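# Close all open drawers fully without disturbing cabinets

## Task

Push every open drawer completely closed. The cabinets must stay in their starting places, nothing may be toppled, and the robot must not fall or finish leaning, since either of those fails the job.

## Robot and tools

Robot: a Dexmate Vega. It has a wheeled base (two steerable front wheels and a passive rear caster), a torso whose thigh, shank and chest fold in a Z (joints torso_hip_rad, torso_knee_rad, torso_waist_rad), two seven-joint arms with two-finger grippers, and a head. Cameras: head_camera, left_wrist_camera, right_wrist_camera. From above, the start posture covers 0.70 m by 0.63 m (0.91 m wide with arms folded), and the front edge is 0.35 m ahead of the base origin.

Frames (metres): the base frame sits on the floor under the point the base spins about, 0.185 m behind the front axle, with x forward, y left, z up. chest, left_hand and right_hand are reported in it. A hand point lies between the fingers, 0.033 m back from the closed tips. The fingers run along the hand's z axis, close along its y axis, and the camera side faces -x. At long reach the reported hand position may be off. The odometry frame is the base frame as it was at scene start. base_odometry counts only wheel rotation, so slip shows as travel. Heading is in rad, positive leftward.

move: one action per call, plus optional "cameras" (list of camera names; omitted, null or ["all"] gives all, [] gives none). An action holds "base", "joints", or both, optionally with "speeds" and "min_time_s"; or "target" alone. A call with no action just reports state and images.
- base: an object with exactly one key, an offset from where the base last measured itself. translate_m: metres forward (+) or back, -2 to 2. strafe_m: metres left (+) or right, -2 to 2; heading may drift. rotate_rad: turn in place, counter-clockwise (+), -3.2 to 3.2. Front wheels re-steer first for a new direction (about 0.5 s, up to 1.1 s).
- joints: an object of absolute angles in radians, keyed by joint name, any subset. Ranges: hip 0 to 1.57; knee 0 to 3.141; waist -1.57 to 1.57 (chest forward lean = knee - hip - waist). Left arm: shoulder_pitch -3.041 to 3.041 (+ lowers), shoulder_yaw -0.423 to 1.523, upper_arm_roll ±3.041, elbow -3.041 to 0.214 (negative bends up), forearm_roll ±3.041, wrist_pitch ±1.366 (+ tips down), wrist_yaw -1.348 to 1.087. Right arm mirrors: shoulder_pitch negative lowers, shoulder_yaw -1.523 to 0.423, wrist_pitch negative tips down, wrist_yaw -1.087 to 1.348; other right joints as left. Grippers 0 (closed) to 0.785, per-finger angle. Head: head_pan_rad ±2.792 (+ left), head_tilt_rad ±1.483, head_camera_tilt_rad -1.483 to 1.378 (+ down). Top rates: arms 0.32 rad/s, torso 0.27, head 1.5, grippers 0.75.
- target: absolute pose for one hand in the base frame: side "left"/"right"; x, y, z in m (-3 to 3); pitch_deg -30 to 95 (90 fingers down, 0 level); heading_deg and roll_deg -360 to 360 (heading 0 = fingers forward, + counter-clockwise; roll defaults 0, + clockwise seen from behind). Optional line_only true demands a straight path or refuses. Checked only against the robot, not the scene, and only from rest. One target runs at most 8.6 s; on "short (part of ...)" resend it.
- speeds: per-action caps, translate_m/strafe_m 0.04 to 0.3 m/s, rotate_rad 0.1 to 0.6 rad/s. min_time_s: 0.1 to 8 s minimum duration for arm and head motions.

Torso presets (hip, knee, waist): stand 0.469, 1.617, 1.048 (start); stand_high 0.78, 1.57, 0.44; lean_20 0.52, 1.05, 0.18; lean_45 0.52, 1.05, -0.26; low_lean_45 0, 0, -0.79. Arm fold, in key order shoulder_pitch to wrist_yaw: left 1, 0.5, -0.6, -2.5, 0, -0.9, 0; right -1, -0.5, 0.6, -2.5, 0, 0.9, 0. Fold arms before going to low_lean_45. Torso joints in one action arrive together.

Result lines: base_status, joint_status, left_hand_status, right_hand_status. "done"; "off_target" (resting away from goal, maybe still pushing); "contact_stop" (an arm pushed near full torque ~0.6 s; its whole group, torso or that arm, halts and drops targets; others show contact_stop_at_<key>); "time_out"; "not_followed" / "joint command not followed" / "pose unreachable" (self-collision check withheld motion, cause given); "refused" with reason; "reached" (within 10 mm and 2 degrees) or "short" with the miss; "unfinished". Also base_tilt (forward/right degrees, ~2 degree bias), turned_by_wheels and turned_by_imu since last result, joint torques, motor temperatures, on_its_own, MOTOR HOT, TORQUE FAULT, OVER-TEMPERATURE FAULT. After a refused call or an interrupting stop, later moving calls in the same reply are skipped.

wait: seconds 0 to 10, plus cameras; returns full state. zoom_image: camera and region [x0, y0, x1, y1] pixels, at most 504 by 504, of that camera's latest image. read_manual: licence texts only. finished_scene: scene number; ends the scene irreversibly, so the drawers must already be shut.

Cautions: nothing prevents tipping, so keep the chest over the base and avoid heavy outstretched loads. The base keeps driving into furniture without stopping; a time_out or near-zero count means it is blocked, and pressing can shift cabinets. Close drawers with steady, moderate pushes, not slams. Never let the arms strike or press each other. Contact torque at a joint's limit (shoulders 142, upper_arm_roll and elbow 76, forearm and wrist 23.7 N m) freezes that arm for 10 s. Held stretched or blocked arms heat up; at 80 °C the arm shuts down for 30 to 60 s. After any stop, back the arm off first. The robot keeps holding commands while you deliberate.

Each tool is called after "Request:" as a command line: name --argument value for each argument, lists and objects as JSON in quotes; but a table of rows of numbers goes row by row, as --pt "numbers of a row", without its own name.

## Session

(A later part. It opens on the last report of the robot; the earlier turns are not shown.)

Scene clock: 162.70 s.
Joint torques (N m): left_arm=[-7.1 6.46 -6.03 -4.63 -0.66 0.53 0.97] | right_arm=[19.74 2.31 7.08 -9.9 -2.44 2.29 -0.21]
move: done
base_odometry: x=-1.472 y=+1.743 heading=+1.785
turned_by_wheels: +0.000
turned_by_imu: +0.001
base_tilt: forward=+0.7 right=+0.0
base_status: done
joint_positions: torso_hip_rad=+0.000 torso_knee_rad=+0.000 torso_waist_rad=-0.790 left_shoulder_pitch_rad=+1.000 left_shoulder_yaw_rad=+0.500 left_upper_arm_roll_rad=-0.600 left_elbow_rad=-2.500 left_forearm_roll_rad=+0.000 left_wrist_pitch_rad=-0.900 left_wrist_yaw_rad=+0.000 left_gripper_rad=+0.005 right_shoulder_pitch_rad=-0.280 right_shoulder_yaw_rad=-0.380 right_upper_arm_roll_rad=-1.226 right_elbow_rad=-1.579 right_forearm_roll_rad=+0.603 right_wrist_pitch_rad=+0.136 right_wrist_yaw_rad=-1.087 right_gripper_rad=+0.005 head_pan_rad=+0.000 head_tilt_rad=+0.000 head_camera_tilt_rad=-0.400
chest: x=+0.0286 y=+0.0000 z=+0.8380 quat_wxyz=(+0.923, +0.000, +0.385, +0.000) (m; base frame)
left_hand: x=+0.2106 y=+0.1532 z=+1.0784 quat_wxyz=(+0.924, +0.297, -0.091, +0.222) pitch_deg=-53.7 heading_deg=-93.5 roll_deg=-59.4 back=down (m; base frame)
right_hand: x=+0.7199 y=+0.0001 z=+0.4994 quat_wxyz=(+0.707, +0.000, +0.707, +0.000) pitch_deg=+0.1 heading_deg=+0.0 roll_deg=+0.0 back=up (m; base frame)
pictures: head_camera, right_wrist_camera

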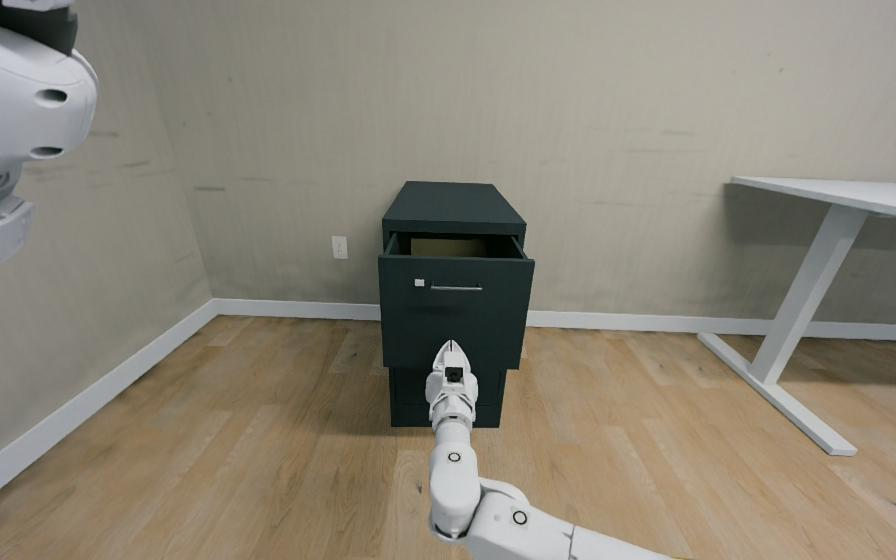

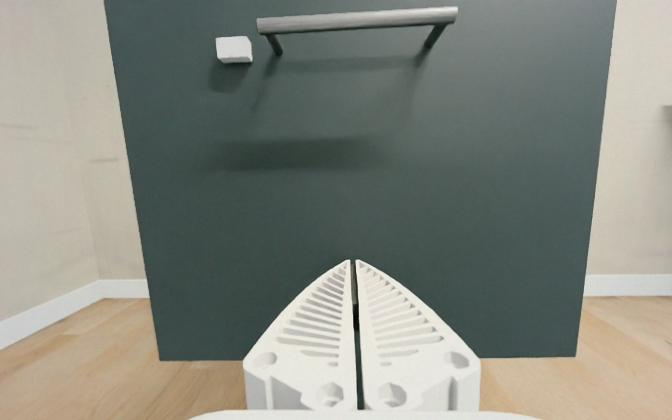

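Request:
move --base '{"translate_m":0.165}' --speeds '{"translate_m":0.06}' --cameras '["head_camera","right_wrist_camera"]'

Request:
zoom_image --camera "head_camera" --region '[360, 180, 560, 400]'

Scene clock: 171.30 s.
Joint torques (N m): left_arm=[-6.48 7.41 -5.9 -4.91 -1.02 0.9 0.9] | right_arm=[18.88 3.51 8.52 -9.68 -2.42 1.9 -0.19]
move: done
base_odometry: x=-1.508 y=+1.904 heading=+1.784
turned_by_wheels: -0.001
turned_by_imu: +0.001
base_tilt: forward=+0.7 right=-0.1
base_status: done
joint_positions: torso_hip_rad=+0.000 torso_knee_rad=+0.000 torso_waist_rad=-0.790 left_shoulder_pitch_rad=+1.000 left_shoulder_yaw_rad=+0.500 left_upper_arm_roll_rad=-0.600 left_elbow_rad=-2.500 left_forearm_roll_rad=+0.000 left_wrist_pitch_rad=-0.900 left_wrist_yaw_rad=+0.000 left_gripper_rad=+0.005 right_shoulder_pitch_rad=-0.280 right_shoulder_yaw_rad=-0.380 right_upper_arm_roll_rad=-1.226 right_elbow_rad=-1.579 right_forearm_roll_rad=+0.603 right_wrist_pitch_rad=+0.136 right_wrist_yaw_rad=-1.087 right_gripper_rad=+0.005 head_pan_rad=+0.000 head_tilt_rad=+0.000 head_camera_tilt_rad=-0.400
chest: x=+0.0286 y=+0.0000 z=+0.8380 quat_wxyz=(+0.923, +0.000, +0.385, +0.000) (m; base frame)
left_hand: x=+0.2106 y=+0.1532 z=+1.0784 quat_wxyz=(+0.924, +0.297, -0.091, +0.222) pitch_deg=-53.7 heading_deg=-93.5 roll_deg=-59.4 back=down (m; base frame)
right_hand: x=+0.7198 y=+0.0001 z=+0.4994 quat_wxyz=(+0.707, +0.000, +0.707, +0.000) pitch_deg=+0.1 heading_deg=+0.0 roll_deg=+0.0 back=up (m; base frame)
pictures: head_camera, right_wrist_camera

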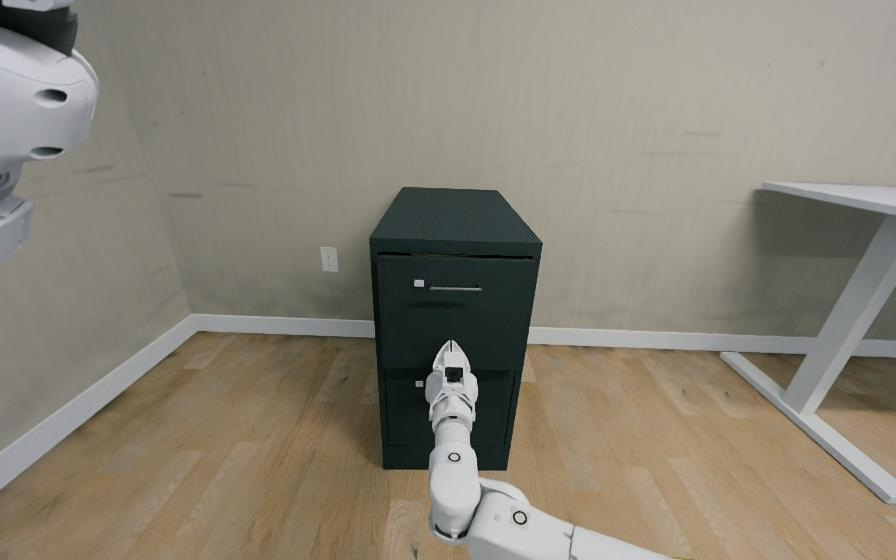

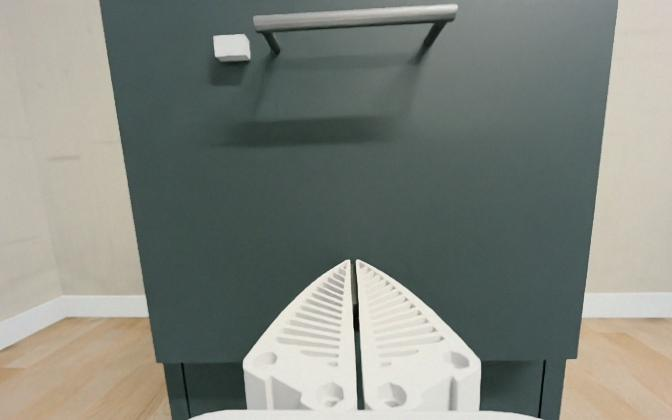

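Scaled by 2.291 from the camera's 896x560 image, which has a finer 960x600 frame.

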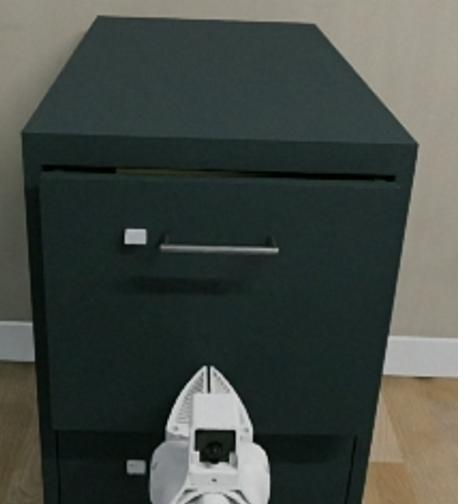

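Request:
move --base '{"translate_m":0.05}' --speeds '{"translate_m":0.04}' --cameras '["head_camera","right_wrist_camera"]'

Request:
zoom_image --camera "head_camera" --region '[360, 180, 560, 400]'

Scene clock: 176.53 s.
Joint torques (N m): left_arm=[-6.22 6.22 -5.82 -4.66 -0.52 0.83 1.21] | right_arm=[23.83 0.28 21.24 -2.87 -2.15 1.39 -0.09]
move: done
base_odometry: x=-1.518 y=+1.953 heading=+1.784
turned_by_wheels: -0.001
turned_by_imu: +0.000
base_tilt: forward=+0.7 right=-0.1
base_status: done
joint_positions: torso_hip_rad=+0.000 torso_knee_rad=+0.000 torso_waist_rad=-0.790 left_shoulder_pitch_rad=+1.000 left_shoulder_yaw_rad=+0.500 left_upper_arm_roll_rad=-0.600 left_elbow_rad=-2.500 left_forearm_roll_rad=+0.000 left_wrist_pitch_rad=-0.900 left_wrist_yaw_rad=+0.000 left_gripper_rad=+0.005 right_shoulder_pitch_rad=-0.280 right_shoulder_yaw_rad=-0.380 right_upper_arm_roll_rad=-1.227 right_elbow_rad=-1.580 right_forearm_roll_rad=+0.603 right_wrist_pitch_rad=+0.136 right_wrist_yaw_rad=-1.087 right_gripper_rad=+0.005 head_pan_rad=+0.000 head_tilt_rad=+0.000 head_camera_tilt_rad=-0.400
chest: x=+0.0286 y=+0.0000 z=+0.8380 quat_wxyz=(+0.923, +0.000, +0.385, +0.000) (m; base frame)
left_hand: x=+0.2105 y=+0.1532 z=+1.0784 quat_wxyz=(+0.924, +0.297, -0.091, +0.222) pitch_deg=-53.7 heading_deg=-93.5 roll_deg=-59.4 back=down (m; base frame)
right_hand: x=+0.7194 y=+0.0008 z=+0.4991 quat_wxyz=(+0.707, -0.001, +0.708, +0.000) pitch_deg=+0.1 heading_deg=+0.1 roll_deg=+0.0 back=up (m; base frame)
pictures: head_camera, right_wrist_camera

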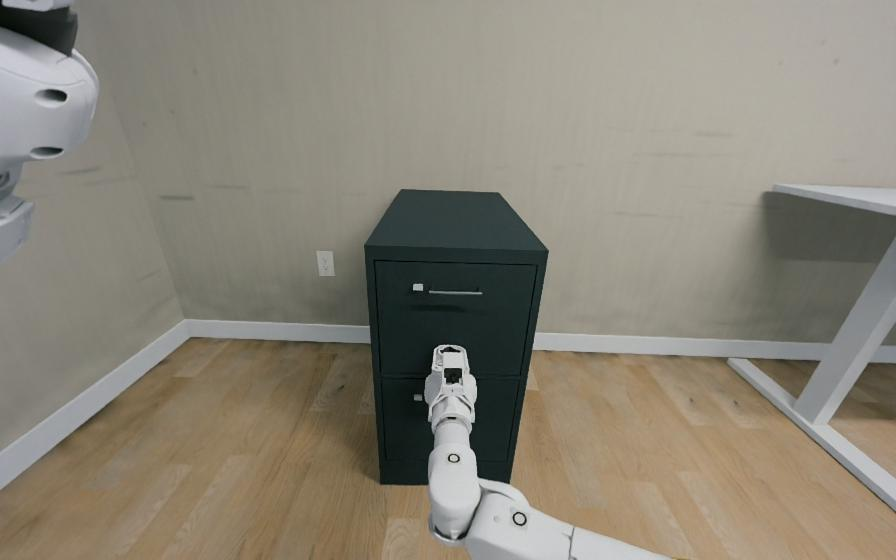

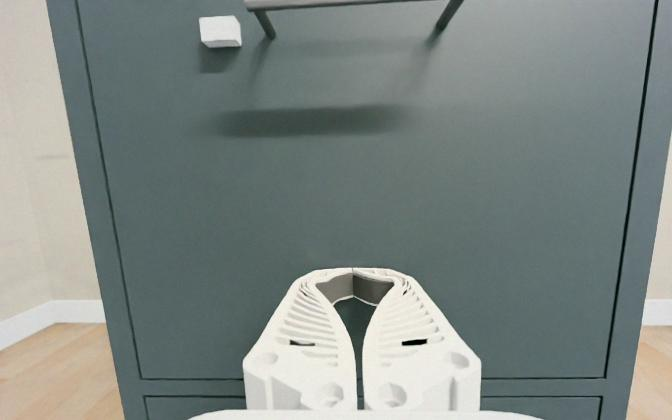

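Scaled by 2.291 from the camera's 896x560 image, which has a finer 960x600 frame.

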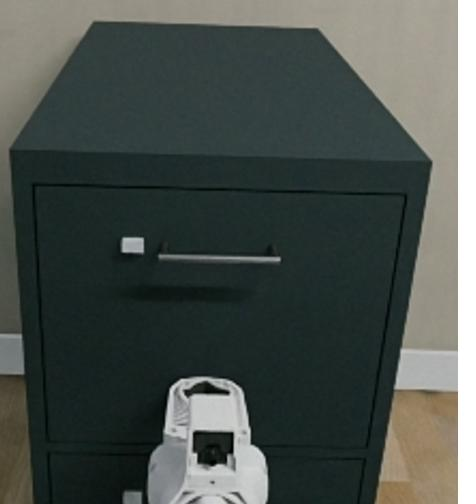

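Request:
move --base '{"translate_m":-0.9}' --cameras '[]'

Request:
move --base '{"rotate_rad":1.515}' --cameras '["head_camera"]'

Request:
move --base '{"translate_m":-0.85}' --cameras '["head_camera"]'

Request:
move --base '{"strafe_m":1.45}' --cameras '["head_camera"]'

Scene clock: 190.00 s.
move: done
turned_by_wheels: -0.001
turned_by_imu: -0.001
base_status: done
pictures: none

Scene clock: 194.10 s.
move: done
turned_by_wheels: +1.517
turned_by_imu: +1.486
base_status: done
pictures: head_camera

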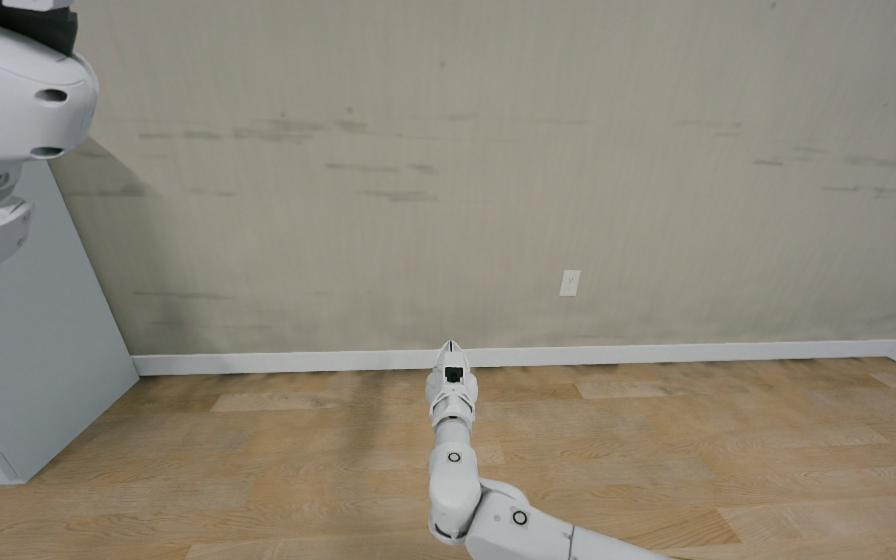

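Scene clock: 198.73 s.
move: done
turned_by_wheels: +0.001
turned_by_imu: +0.000
base_status: done
pictures: head_camera

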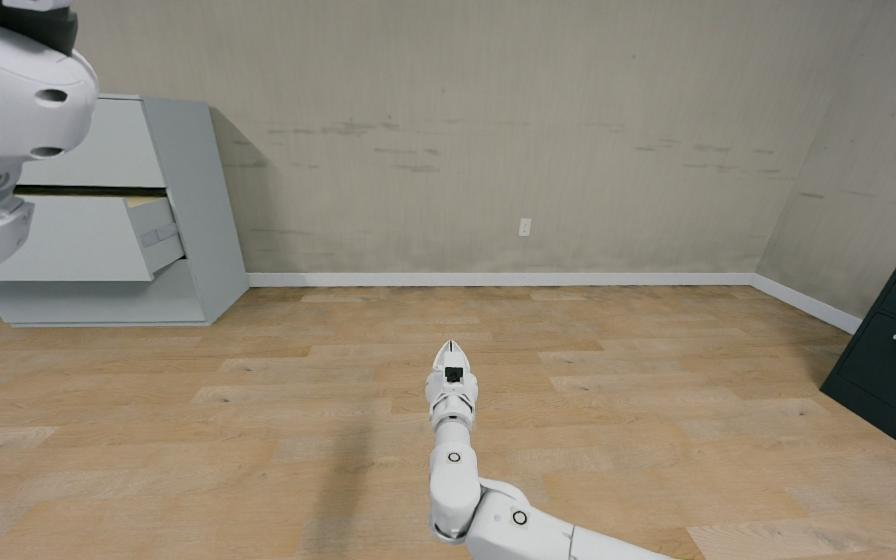

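Scene clock: 205.70 s.
Joint torques (N m): left_arm=[-7.8 7.31 -7.58 -3.83 -1.36 1.39 1.19] | right_arm=[18.68 4.09 10.64 -6.3 -2 1.61 0.18]
move: done
base_odometry: x=-0.248 y=-0.218 heading=-2.973
turned_by_wheels: +0.010
turned_by_imu: -0.001
base_tilt: forward=+0.6 right=-0.1
base_status: done
joint_positions: torso_hip_rad=+0.000 torso_knee_rad=+0.000 torso_waist_rad=-0.790 left_shoulder_pitch_rad=+1.000 left_shoulder_yaw_rad=+0.500 left_upper_arm_roll_rad=-0.600 left_elbow_rad=-2.500 left_forearm_roll_rad=+0.000 left_wrist_pitch_rad=-0.900 left_wrist_yaw_rad=+0.000 left_gripper_rad=+0.005 right_shoulder_pitch_rad=-0.280 right_shoulder_yaw_rad=-0.380 right_upper_arm_roll_rad=-1.226 right_elbow_rad=-1.580 right_forearm_roll_rad=+0.603 right_wrist_pitch_rad=+0.136 right_wrist_yaw_rad=-1.087 right_gripper_rad=+0.005 head_pan_rad=+0.000 head_tilt_rad=+0.000 head_camera_tilt_rad=-0.400
chest: x=+0.0286 y=+0.0000 z=+0.8380 quat_wxyz=(+0.923, +0.000, +0.385, +0.000) (m; base frame)
left_hand: x=+0.2106 y=+0.1532 z=+1.0783 quat_wxyz=(+0.924, +0.297, -0.091, +0.222) pitch_deg=-53.7 heading_deg=-93.5 roll_deg=-59.4 back=down (m; base frame)
right_hand: x=+0.7197 y=+0.0003 z=+0.4994 quat_wxyz=(+0.707, +0.000, +0.707, +0.000) pitch_deg=+0.1 heading_deg=+0.0 roll_deg=+0.0 back=up (m; base frame)
pictures: head_camera

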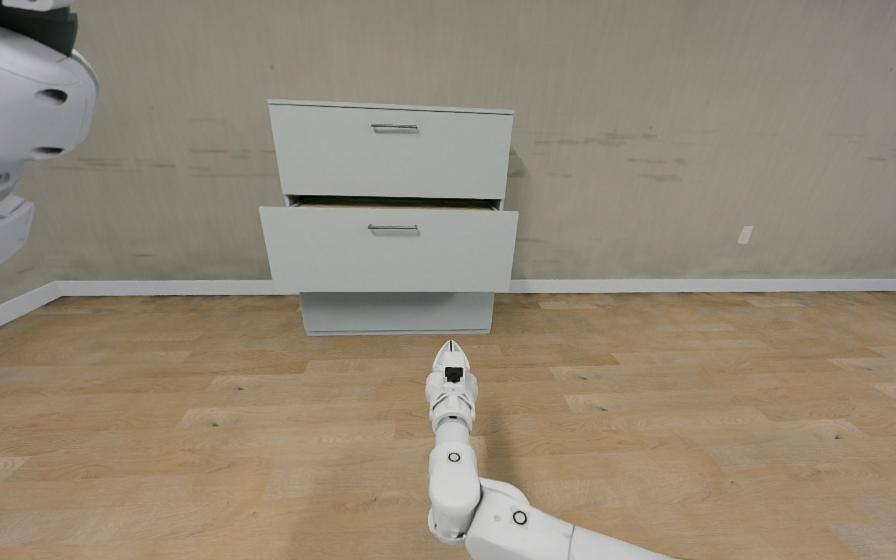

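Request:
move --base '{"rotate_rad":0.04}' --cameras '[]'

Request:
move --base '{"strafe_m":0.19}' --cameras '[]'

Request:
move --base '{"translate_m":0.48}' --cameras '["head_camera","right_wrist_camera"]'

Scene clock: 216.10 s.
move: done
turned_by_wheels: +0.040
turned_by_imu: +0.039
base_status: done
pictures: none

Scene clock: 218.60 s.
move: done
turned_by_wheels: +0.003
turned_by_imu: +0.002
base_status: done
pictures: none

Scene clock: 222.27 s.
Joint torques (N m): left_arm=[-6.24 9.58 -6.94 -6.11 -0.79 0.23 0.94] | right_arm=[18.83 3.47 10.76 -5.91 -2.14 1.97 0.07]
move: done
base_odometry: x=-0.676 y=-0.506 heading=-2.930
turned_by_wheels: +0.000
turned_by_imu: +0.002
base_tilt: forward=+0.6 right=+0.0
base_status: done
joint_positions: torso_hip_rad=+0.000 torso_knee_rad=+0.000 torso_waist_rad=-0.790 left_shoulder_pitch_rad=+1.000 left_shoulder_yaw_rad=+0.500 left_upper_arm_roll_rad=-0.600 left_elbow_rad=-2.500 left_forearm_roll_rad=+0.000 left_wrist_pitch_rad=-0.900 left_wrist_yaw_rad=+0.000 left_gripper_rad=+0.005 right_shoulder_pitch_rad=-0.280 right_shoulder_yaw_rad=-0.380 right_upper_arm_roll_rad=-1.226 right_elbow_rad=-1.580 right_forearm_roll_rad=+0.603 right_wrist_pitch_rad=+0.136 right_wrist_yaw_rad=-1.087 right_gripper_rad=+0.005 head_pan_rad=+0.000 head_tilt_rad=+0.000 head_camera_tilt_rad=-0.400
chest: x=+0.0286 y=+0.0000 z=+0.8380 quat_wxyz=(+0.923, +0.000, +0.385, +0.000) (m; base frame)
left_hand: x=+0.2106 y=+0.1532 z=+1.0783 quat_wxyz=(+0.924, +0.297, -0.091, +0.222) pitch_deg=-53.7 heading_deg=-93.5 roll_deg=-59.4 back=down (m; base frame)
right_hand: x=+0.7197 y=+0.0003 z=+0.4994 quat_wxyz=(+0.707, +0.000, +0.707, +0.000) pitch_deg=+0.1 heading_deg=+0.0 roll_deg=+0.0 back=up (m; base frame)
pictures: head_camera, right_wrist_camera

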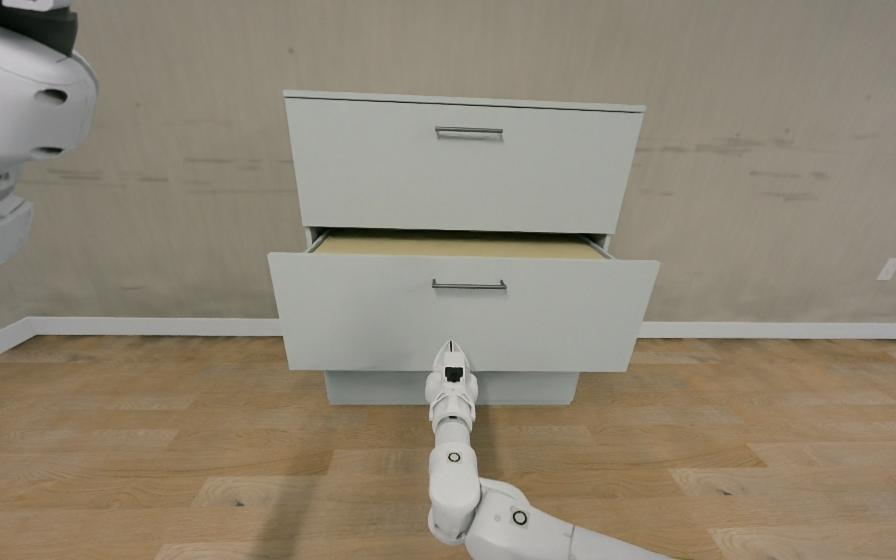

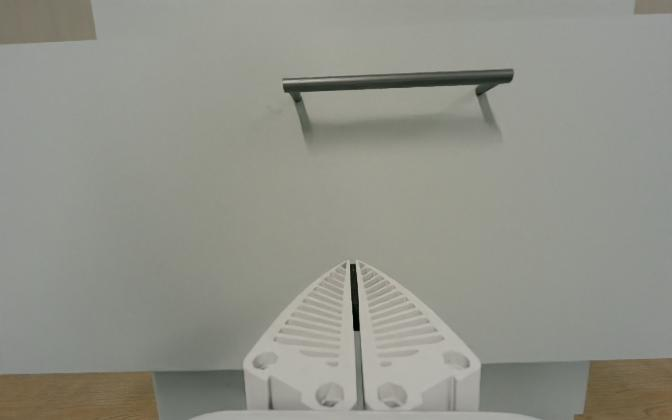

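Request:
move --base '{"translate_m":0.22}' --speeds '{"translate_m":0.08}' --cameras '["head_camera","right_wrist_camera"]'

Scene clock: 230.60 s.
Joint torques (N m): left_arm=[-5.84 4.82 -6.04 -5.01 -1.28 1.17 1.08] | right_arm=[19.14 1.89 11.08 -5.83 -2.1 1.76 0.32]
move: done
base_odometry: x=-0.891 y=-0.553 heading=-2.931
turned_by_wheels: +0.000
turned_by_imu: +0.001
base_tilt: forward=+0.7 right=+0.0
base_status: done
joint_positions: torso_hip_rad=+0.000 torso_knee_rad=+0.000 torso_waist_rad=-0.790 left_shoulder_pitch_rad=+1.000 left_shoulder_yaw_rad=+0.500 left_upper_arm_roll_rad=-0.600 left_elbow_rad=-2.500 left_forearm_roll_rad=+0.000 left_wrist_pitch_rad=-0.900 left_wrist_yaw_rad=+0.000 left_gripper_rad=+0.005 right_shoulder_pitch_rad=-0.280 right_shoulder_yaw_rad=-0.380 right_upper_arm_roll_rad=-1.226 right_elbow_rad=-1.580 right_forearm_roll_rad=+0.603 right_wrist_pitch_rad=+0.137 right_wrist_yaw_rad=-1.087 right_gripper_rad=+0.005 head_pan_rad=+0.000 head_tilt_rad=+0.000 head_camera_tilt_rad=-0.400
chest: x=+0.0286 y=+0.0000 z=+0.8380 quat_wxyz=(+0.923, +0.000, +0.385, +0.000) (m; base frame)
left_hand: x=+0.2106 y=+0.1532 z=+1.0783 quat_wxyz=(+0.924, +0.297, -0.091, +0.222) pitch_deg=-53.7 heading_deg=-93.5 roll_deg=-59.4 back=down (m; base frame)
right_hand: x=+0.7197 y=+0.0003 z=+0.4994 quat_wxyz=(+0.707, +0.000, +0.707, +0.000) pitch_deg=+0.0 heading_deg=+0.0 roll_deg=+0.0 back=up (m; base frame)
pictures: head_camera, right_wrist_camera

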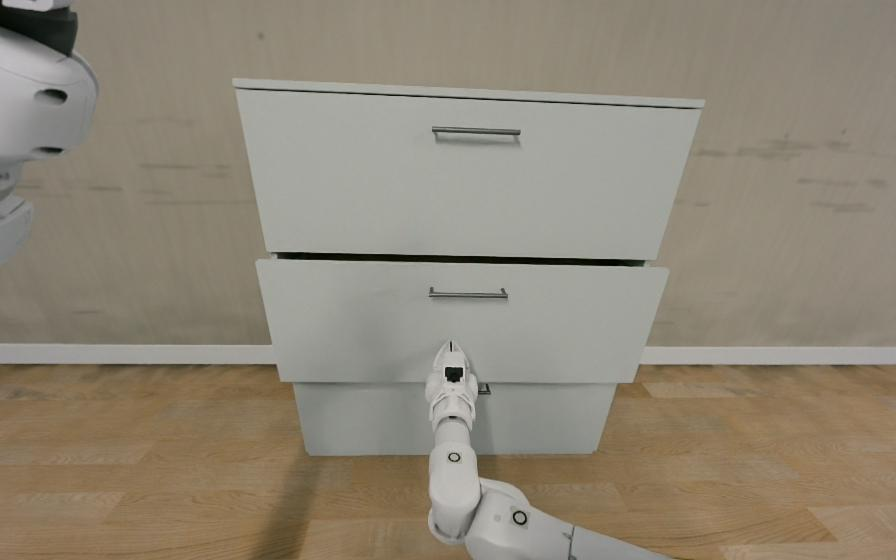

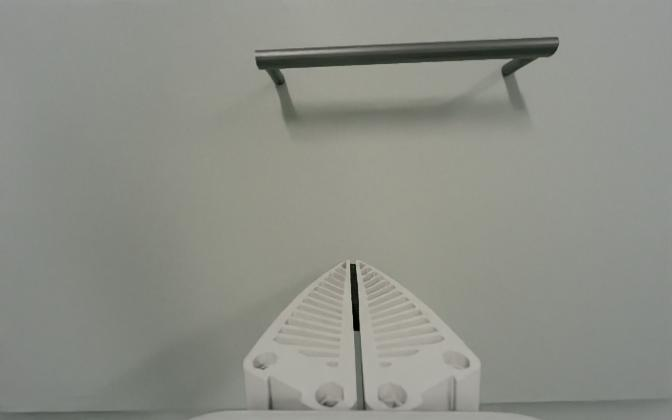

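Request:
move --base '{"translate_m":0.055}' --speeds '{"translate_m":0.04}' --cameras '["head_camera","right_wrist_camera"]'

Request:
zoom_image --camera "head_camera" --region '[220, 220, 700, 420]'

Scene clock: 237.03 s.
Joint torques (N m): left_arm=[-7.44 5.99 -8.41 -5.77 -0.62 0.76 0.83] | right_arm=[19.07 2.6 11.32 -5.9 -2.13 2.1 0.06]
move: done
base_odometry: x=-0.945 y=-0.565 heading=-2.931
turned_by_wheels: +0.000
turned_by_imu: +0.001
base_tilt: forward=+0.7 right=-0.1
base_status: done
joint_positions: torso_hip_rad=+0.000 torso_knee_rad=+0.000 torso_waist_rad=-0.790 left_shoulder_pitch_rad=+1.000 left_shoulder_yaw_rad=+0.500 left_upper_arm_roll_rad=-0.600 left_elbow_rad=-2.500 left_forearm_roll_rad=+0.000 left_wrist_pitch_rad=-0.900 left_wrist_yaw_rad=+0.000 left_gripper_rad=+0.005 right_shoulder_pitch_rad=-0.280 right_shoulder_yaw_rad=-0.380 right_upper_arm_roll_rad=-1.226 right_elbow_rad=-1.580 right_forearm_roll_rad=+0.603 right_wrist_pitch_rad=+0.137 right_wrist_yaw_rad=-1.087 right_gripper_rad=+0.005 head_pan_rad=+0.000 head_tilt_rad=+0.000 head_camera_tilt_rad=-0.400
chest: x=+0.0286 y=+0.0000 z=+0.8380 quat_wxyz=(+0.923, +0.000, +0.385, +0.000) (m; base frame)
left_hand: x=+0.2106 y=+0.1532 z=+1.0783 quat_wxyz=(+0.924, +0.297, -0.091, +0.222) pitch_deg=-53.7 heading_deg=-93.5 roll_deg=-59.4 back=down (m; base frame)
right_hand: x=+0.7197 y=+0.0003 z=+0.4994 quat_wxyz=(+0.707, +0.000, +0.707, +0.000) pitch_deg=+0.1 heading_deg=+0.0 roll_deg=+0.0 back=up (m; base frame)
pictures: head_camera, right_wrist_camera

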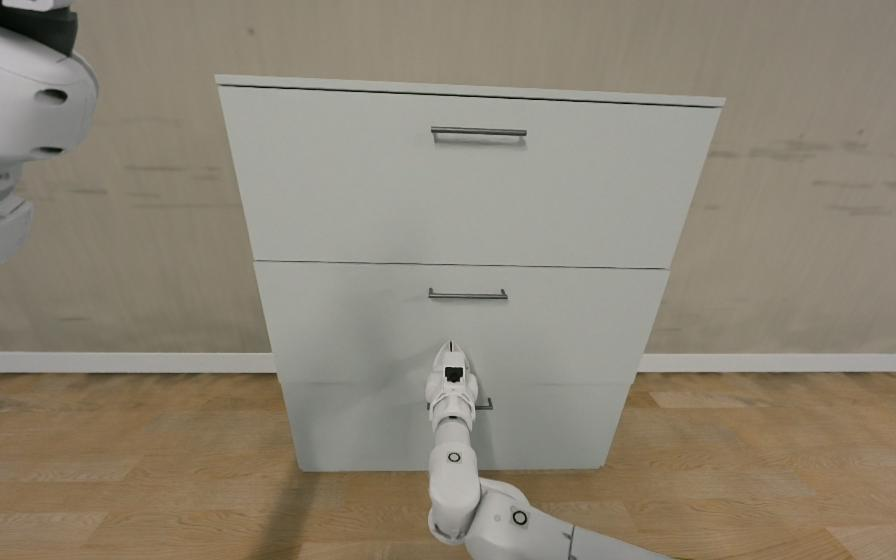

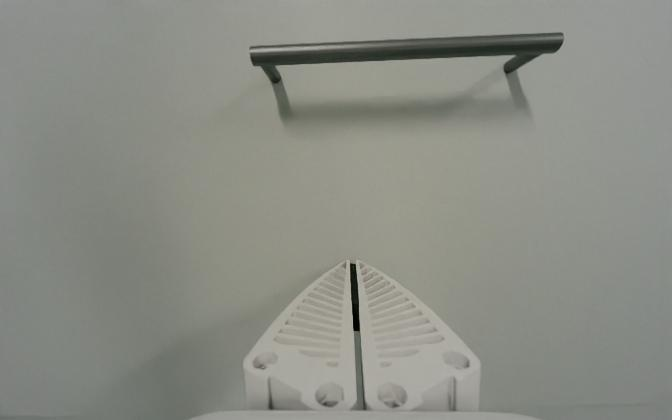

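Scaled by 1.050 from the camera's 896x560 image, which has a finer 960x600 frame.

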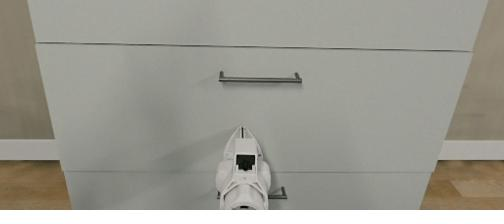

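Request:
move --base '{"translate_m":0.022}' --speeds '{"translate_m":0.04}' --cameras '["head_camera","right_wrist_camera"]'

Request:
zoom_image --camera "head_camera" --region '[220, 220, 440, 420]'

Scene clock: 242.40 s.
Joint torques (N m): left_arm=[-6.4 5.86 -7.42 -5.46 -0.95 0.94 1.43] | right_arm=[21.88 2 19.82 -3.9 -2.09 1.85 2.54]
move: done
base_odometry: x=-0.966 y=-0.569 heading=-2.931
turned_by_wheels: +0.000
turned_by_imu: +0.000
base_tilt: forward=+0.6 right=-0.1
base_status: done
joint_positions: torso_hip_rad=+0.000 torso_knee_rad=+0.000 torso_waist_rad=-0.790 left_shoulder_pitch_rad=+1.000 left_shoulder_yaw_rad=+0.500 left_upper_arm_roll_rad=-0.600 left_elbow_rad=-2.500 left_forearm_roll_rad=+0.000 left_wrist_pitch_rad=-0.900 left_wrist_yaw_rad=+0.000 left_gripper_rad=+0.005 right_shoulder_pitch_rad=-0.280 right_shoulder_yaw_rad=-0.380 right_upper_arm_roll_rad=-1.227 right_elbow_rad=-1.580 right_forearm_roll_rad=+0.603 right_wrist_pitch_rad=+0.137 right_wrist_yaw_rad=-1.088 right_gripper_rad=+0.005 head_pan_rad=+0.000 head_tilt_rad=+0.000 head_camera_tilt_rad=-0.400
chest: x=+0.0286 y=+0.0000 z=+0.8380 quat_wxyz=(+0.923, +0.000, +0.385, +0.000) (m; base frame)
left_hand: x=+0.2105 y=+0.1532 z=+1.0784 quat_wxyz=(+0.924, +0.297, -0.091, +0.222) pitch_deg=-53.7 heading_deg=-93.5 roll_deg=-59.4 back=down (m; base frame)
right_hand: x=+0.7194 y=+0.0005 z=+0.4991 quat_wxyz=(+0.707, +0.000, +0.708, +0.000) pitch_deg=+0.1 heading_deg=+0.0 roll_deg=+0.0 back=up (m; base frame)
pictures: head_camera, right_wrist_camera

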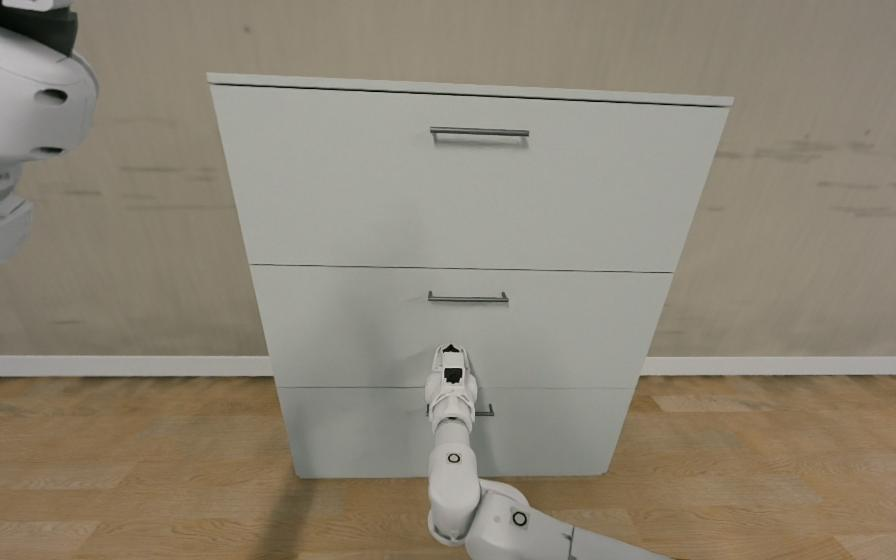

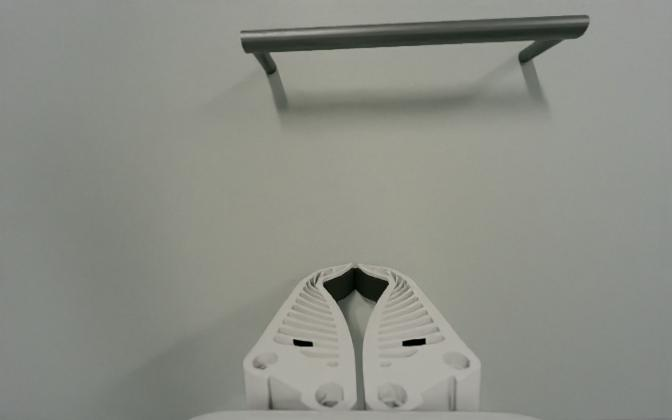

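Scaled by 2.291 from the camera's 896x560 image, which has a finer 960x600 frame.

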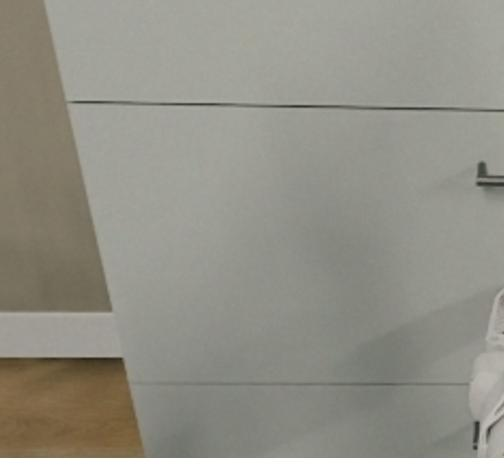

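All closed.

Request:
move --base '{"translate_m":-0.12}' --cameras '["head_camera"]'

Request:
finished_scene --scene 3

Scene clock: 247.47 s.
Joint torques (N m): left_arm=[-8.47 7.62 -6.11 -5.14 -0.49 1.17 1.23] | right_arm=[19.79 1.82 11.09 -6.52 -2.13 1.72 0.41]
move: done
base_odometry: x=-0.849 y=-0.544 heading=-2.931
turned_by_wheels: +0.001
turned_by_imu: +0.002
base_tilt: forward=+0.7 right=+0.0
base_status: done
joint_positions: torso_hip_rad=+0.000 torso_knee_rad=+0.000 torso_waist_rad=-0.790 left_shoulder_pitch_rad=+1.000 left_shoulder_yaw_rad=+0.500 left_upper_arm_roll_rad=-0.600 left_elbow_rad=-2.500 left_forearm_roll_rad=+0.000 left_wrist_pitch_rad=-0.900 left_wrist_yaw_rad=+0.000 left_gripper_rad=+0.005 right_shoulder_pitch_rad=-0.280 right_shoulder_yaw_rad=-0.380 right_upper_arm_roll_rad=-1.226 right_elbow_rad=-1.580 right_forearm_roll_rad=+0.603 right_wrist_pitch_rad=+0.137 right_wrist_yaw_rad=-1.087 right_gripper_rad=+0.005 head_pan_rad=+0.000 head_tilt_rad=+0.000 head_camera_tilt_rad=-0.400
chest: x=+0.0286 y=+0.0000 z=+0.8380 quat_wxyz=(+0.923, +0.000, +0.385, +0.000) (m; base frame)
left_hand: x=+0.2106 y=+0.1532 z=+1.0783 quat_wxyz=(+0.924, +0.297, -0.091, +0.222) pitch_deg=-53.7 heading_deg=-93.5 roll_deg=-59.4 back=down (m; base frame)
right_hand: x=+0.7197 y=+0.0003 z=+0.4994 quat_wxyz=(+0.707, +0.000, +0.707, +0.000) pitch_deg=+0.1 heading_deg=+0.0 roll_deg=+0.0 back=up (m; base frame)
pictures: head_camera

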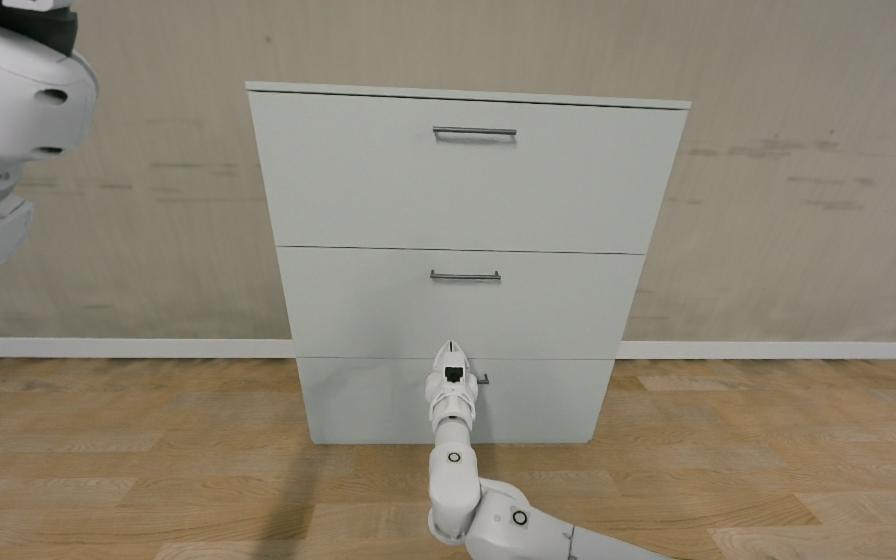

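The scene is finished: the task was done.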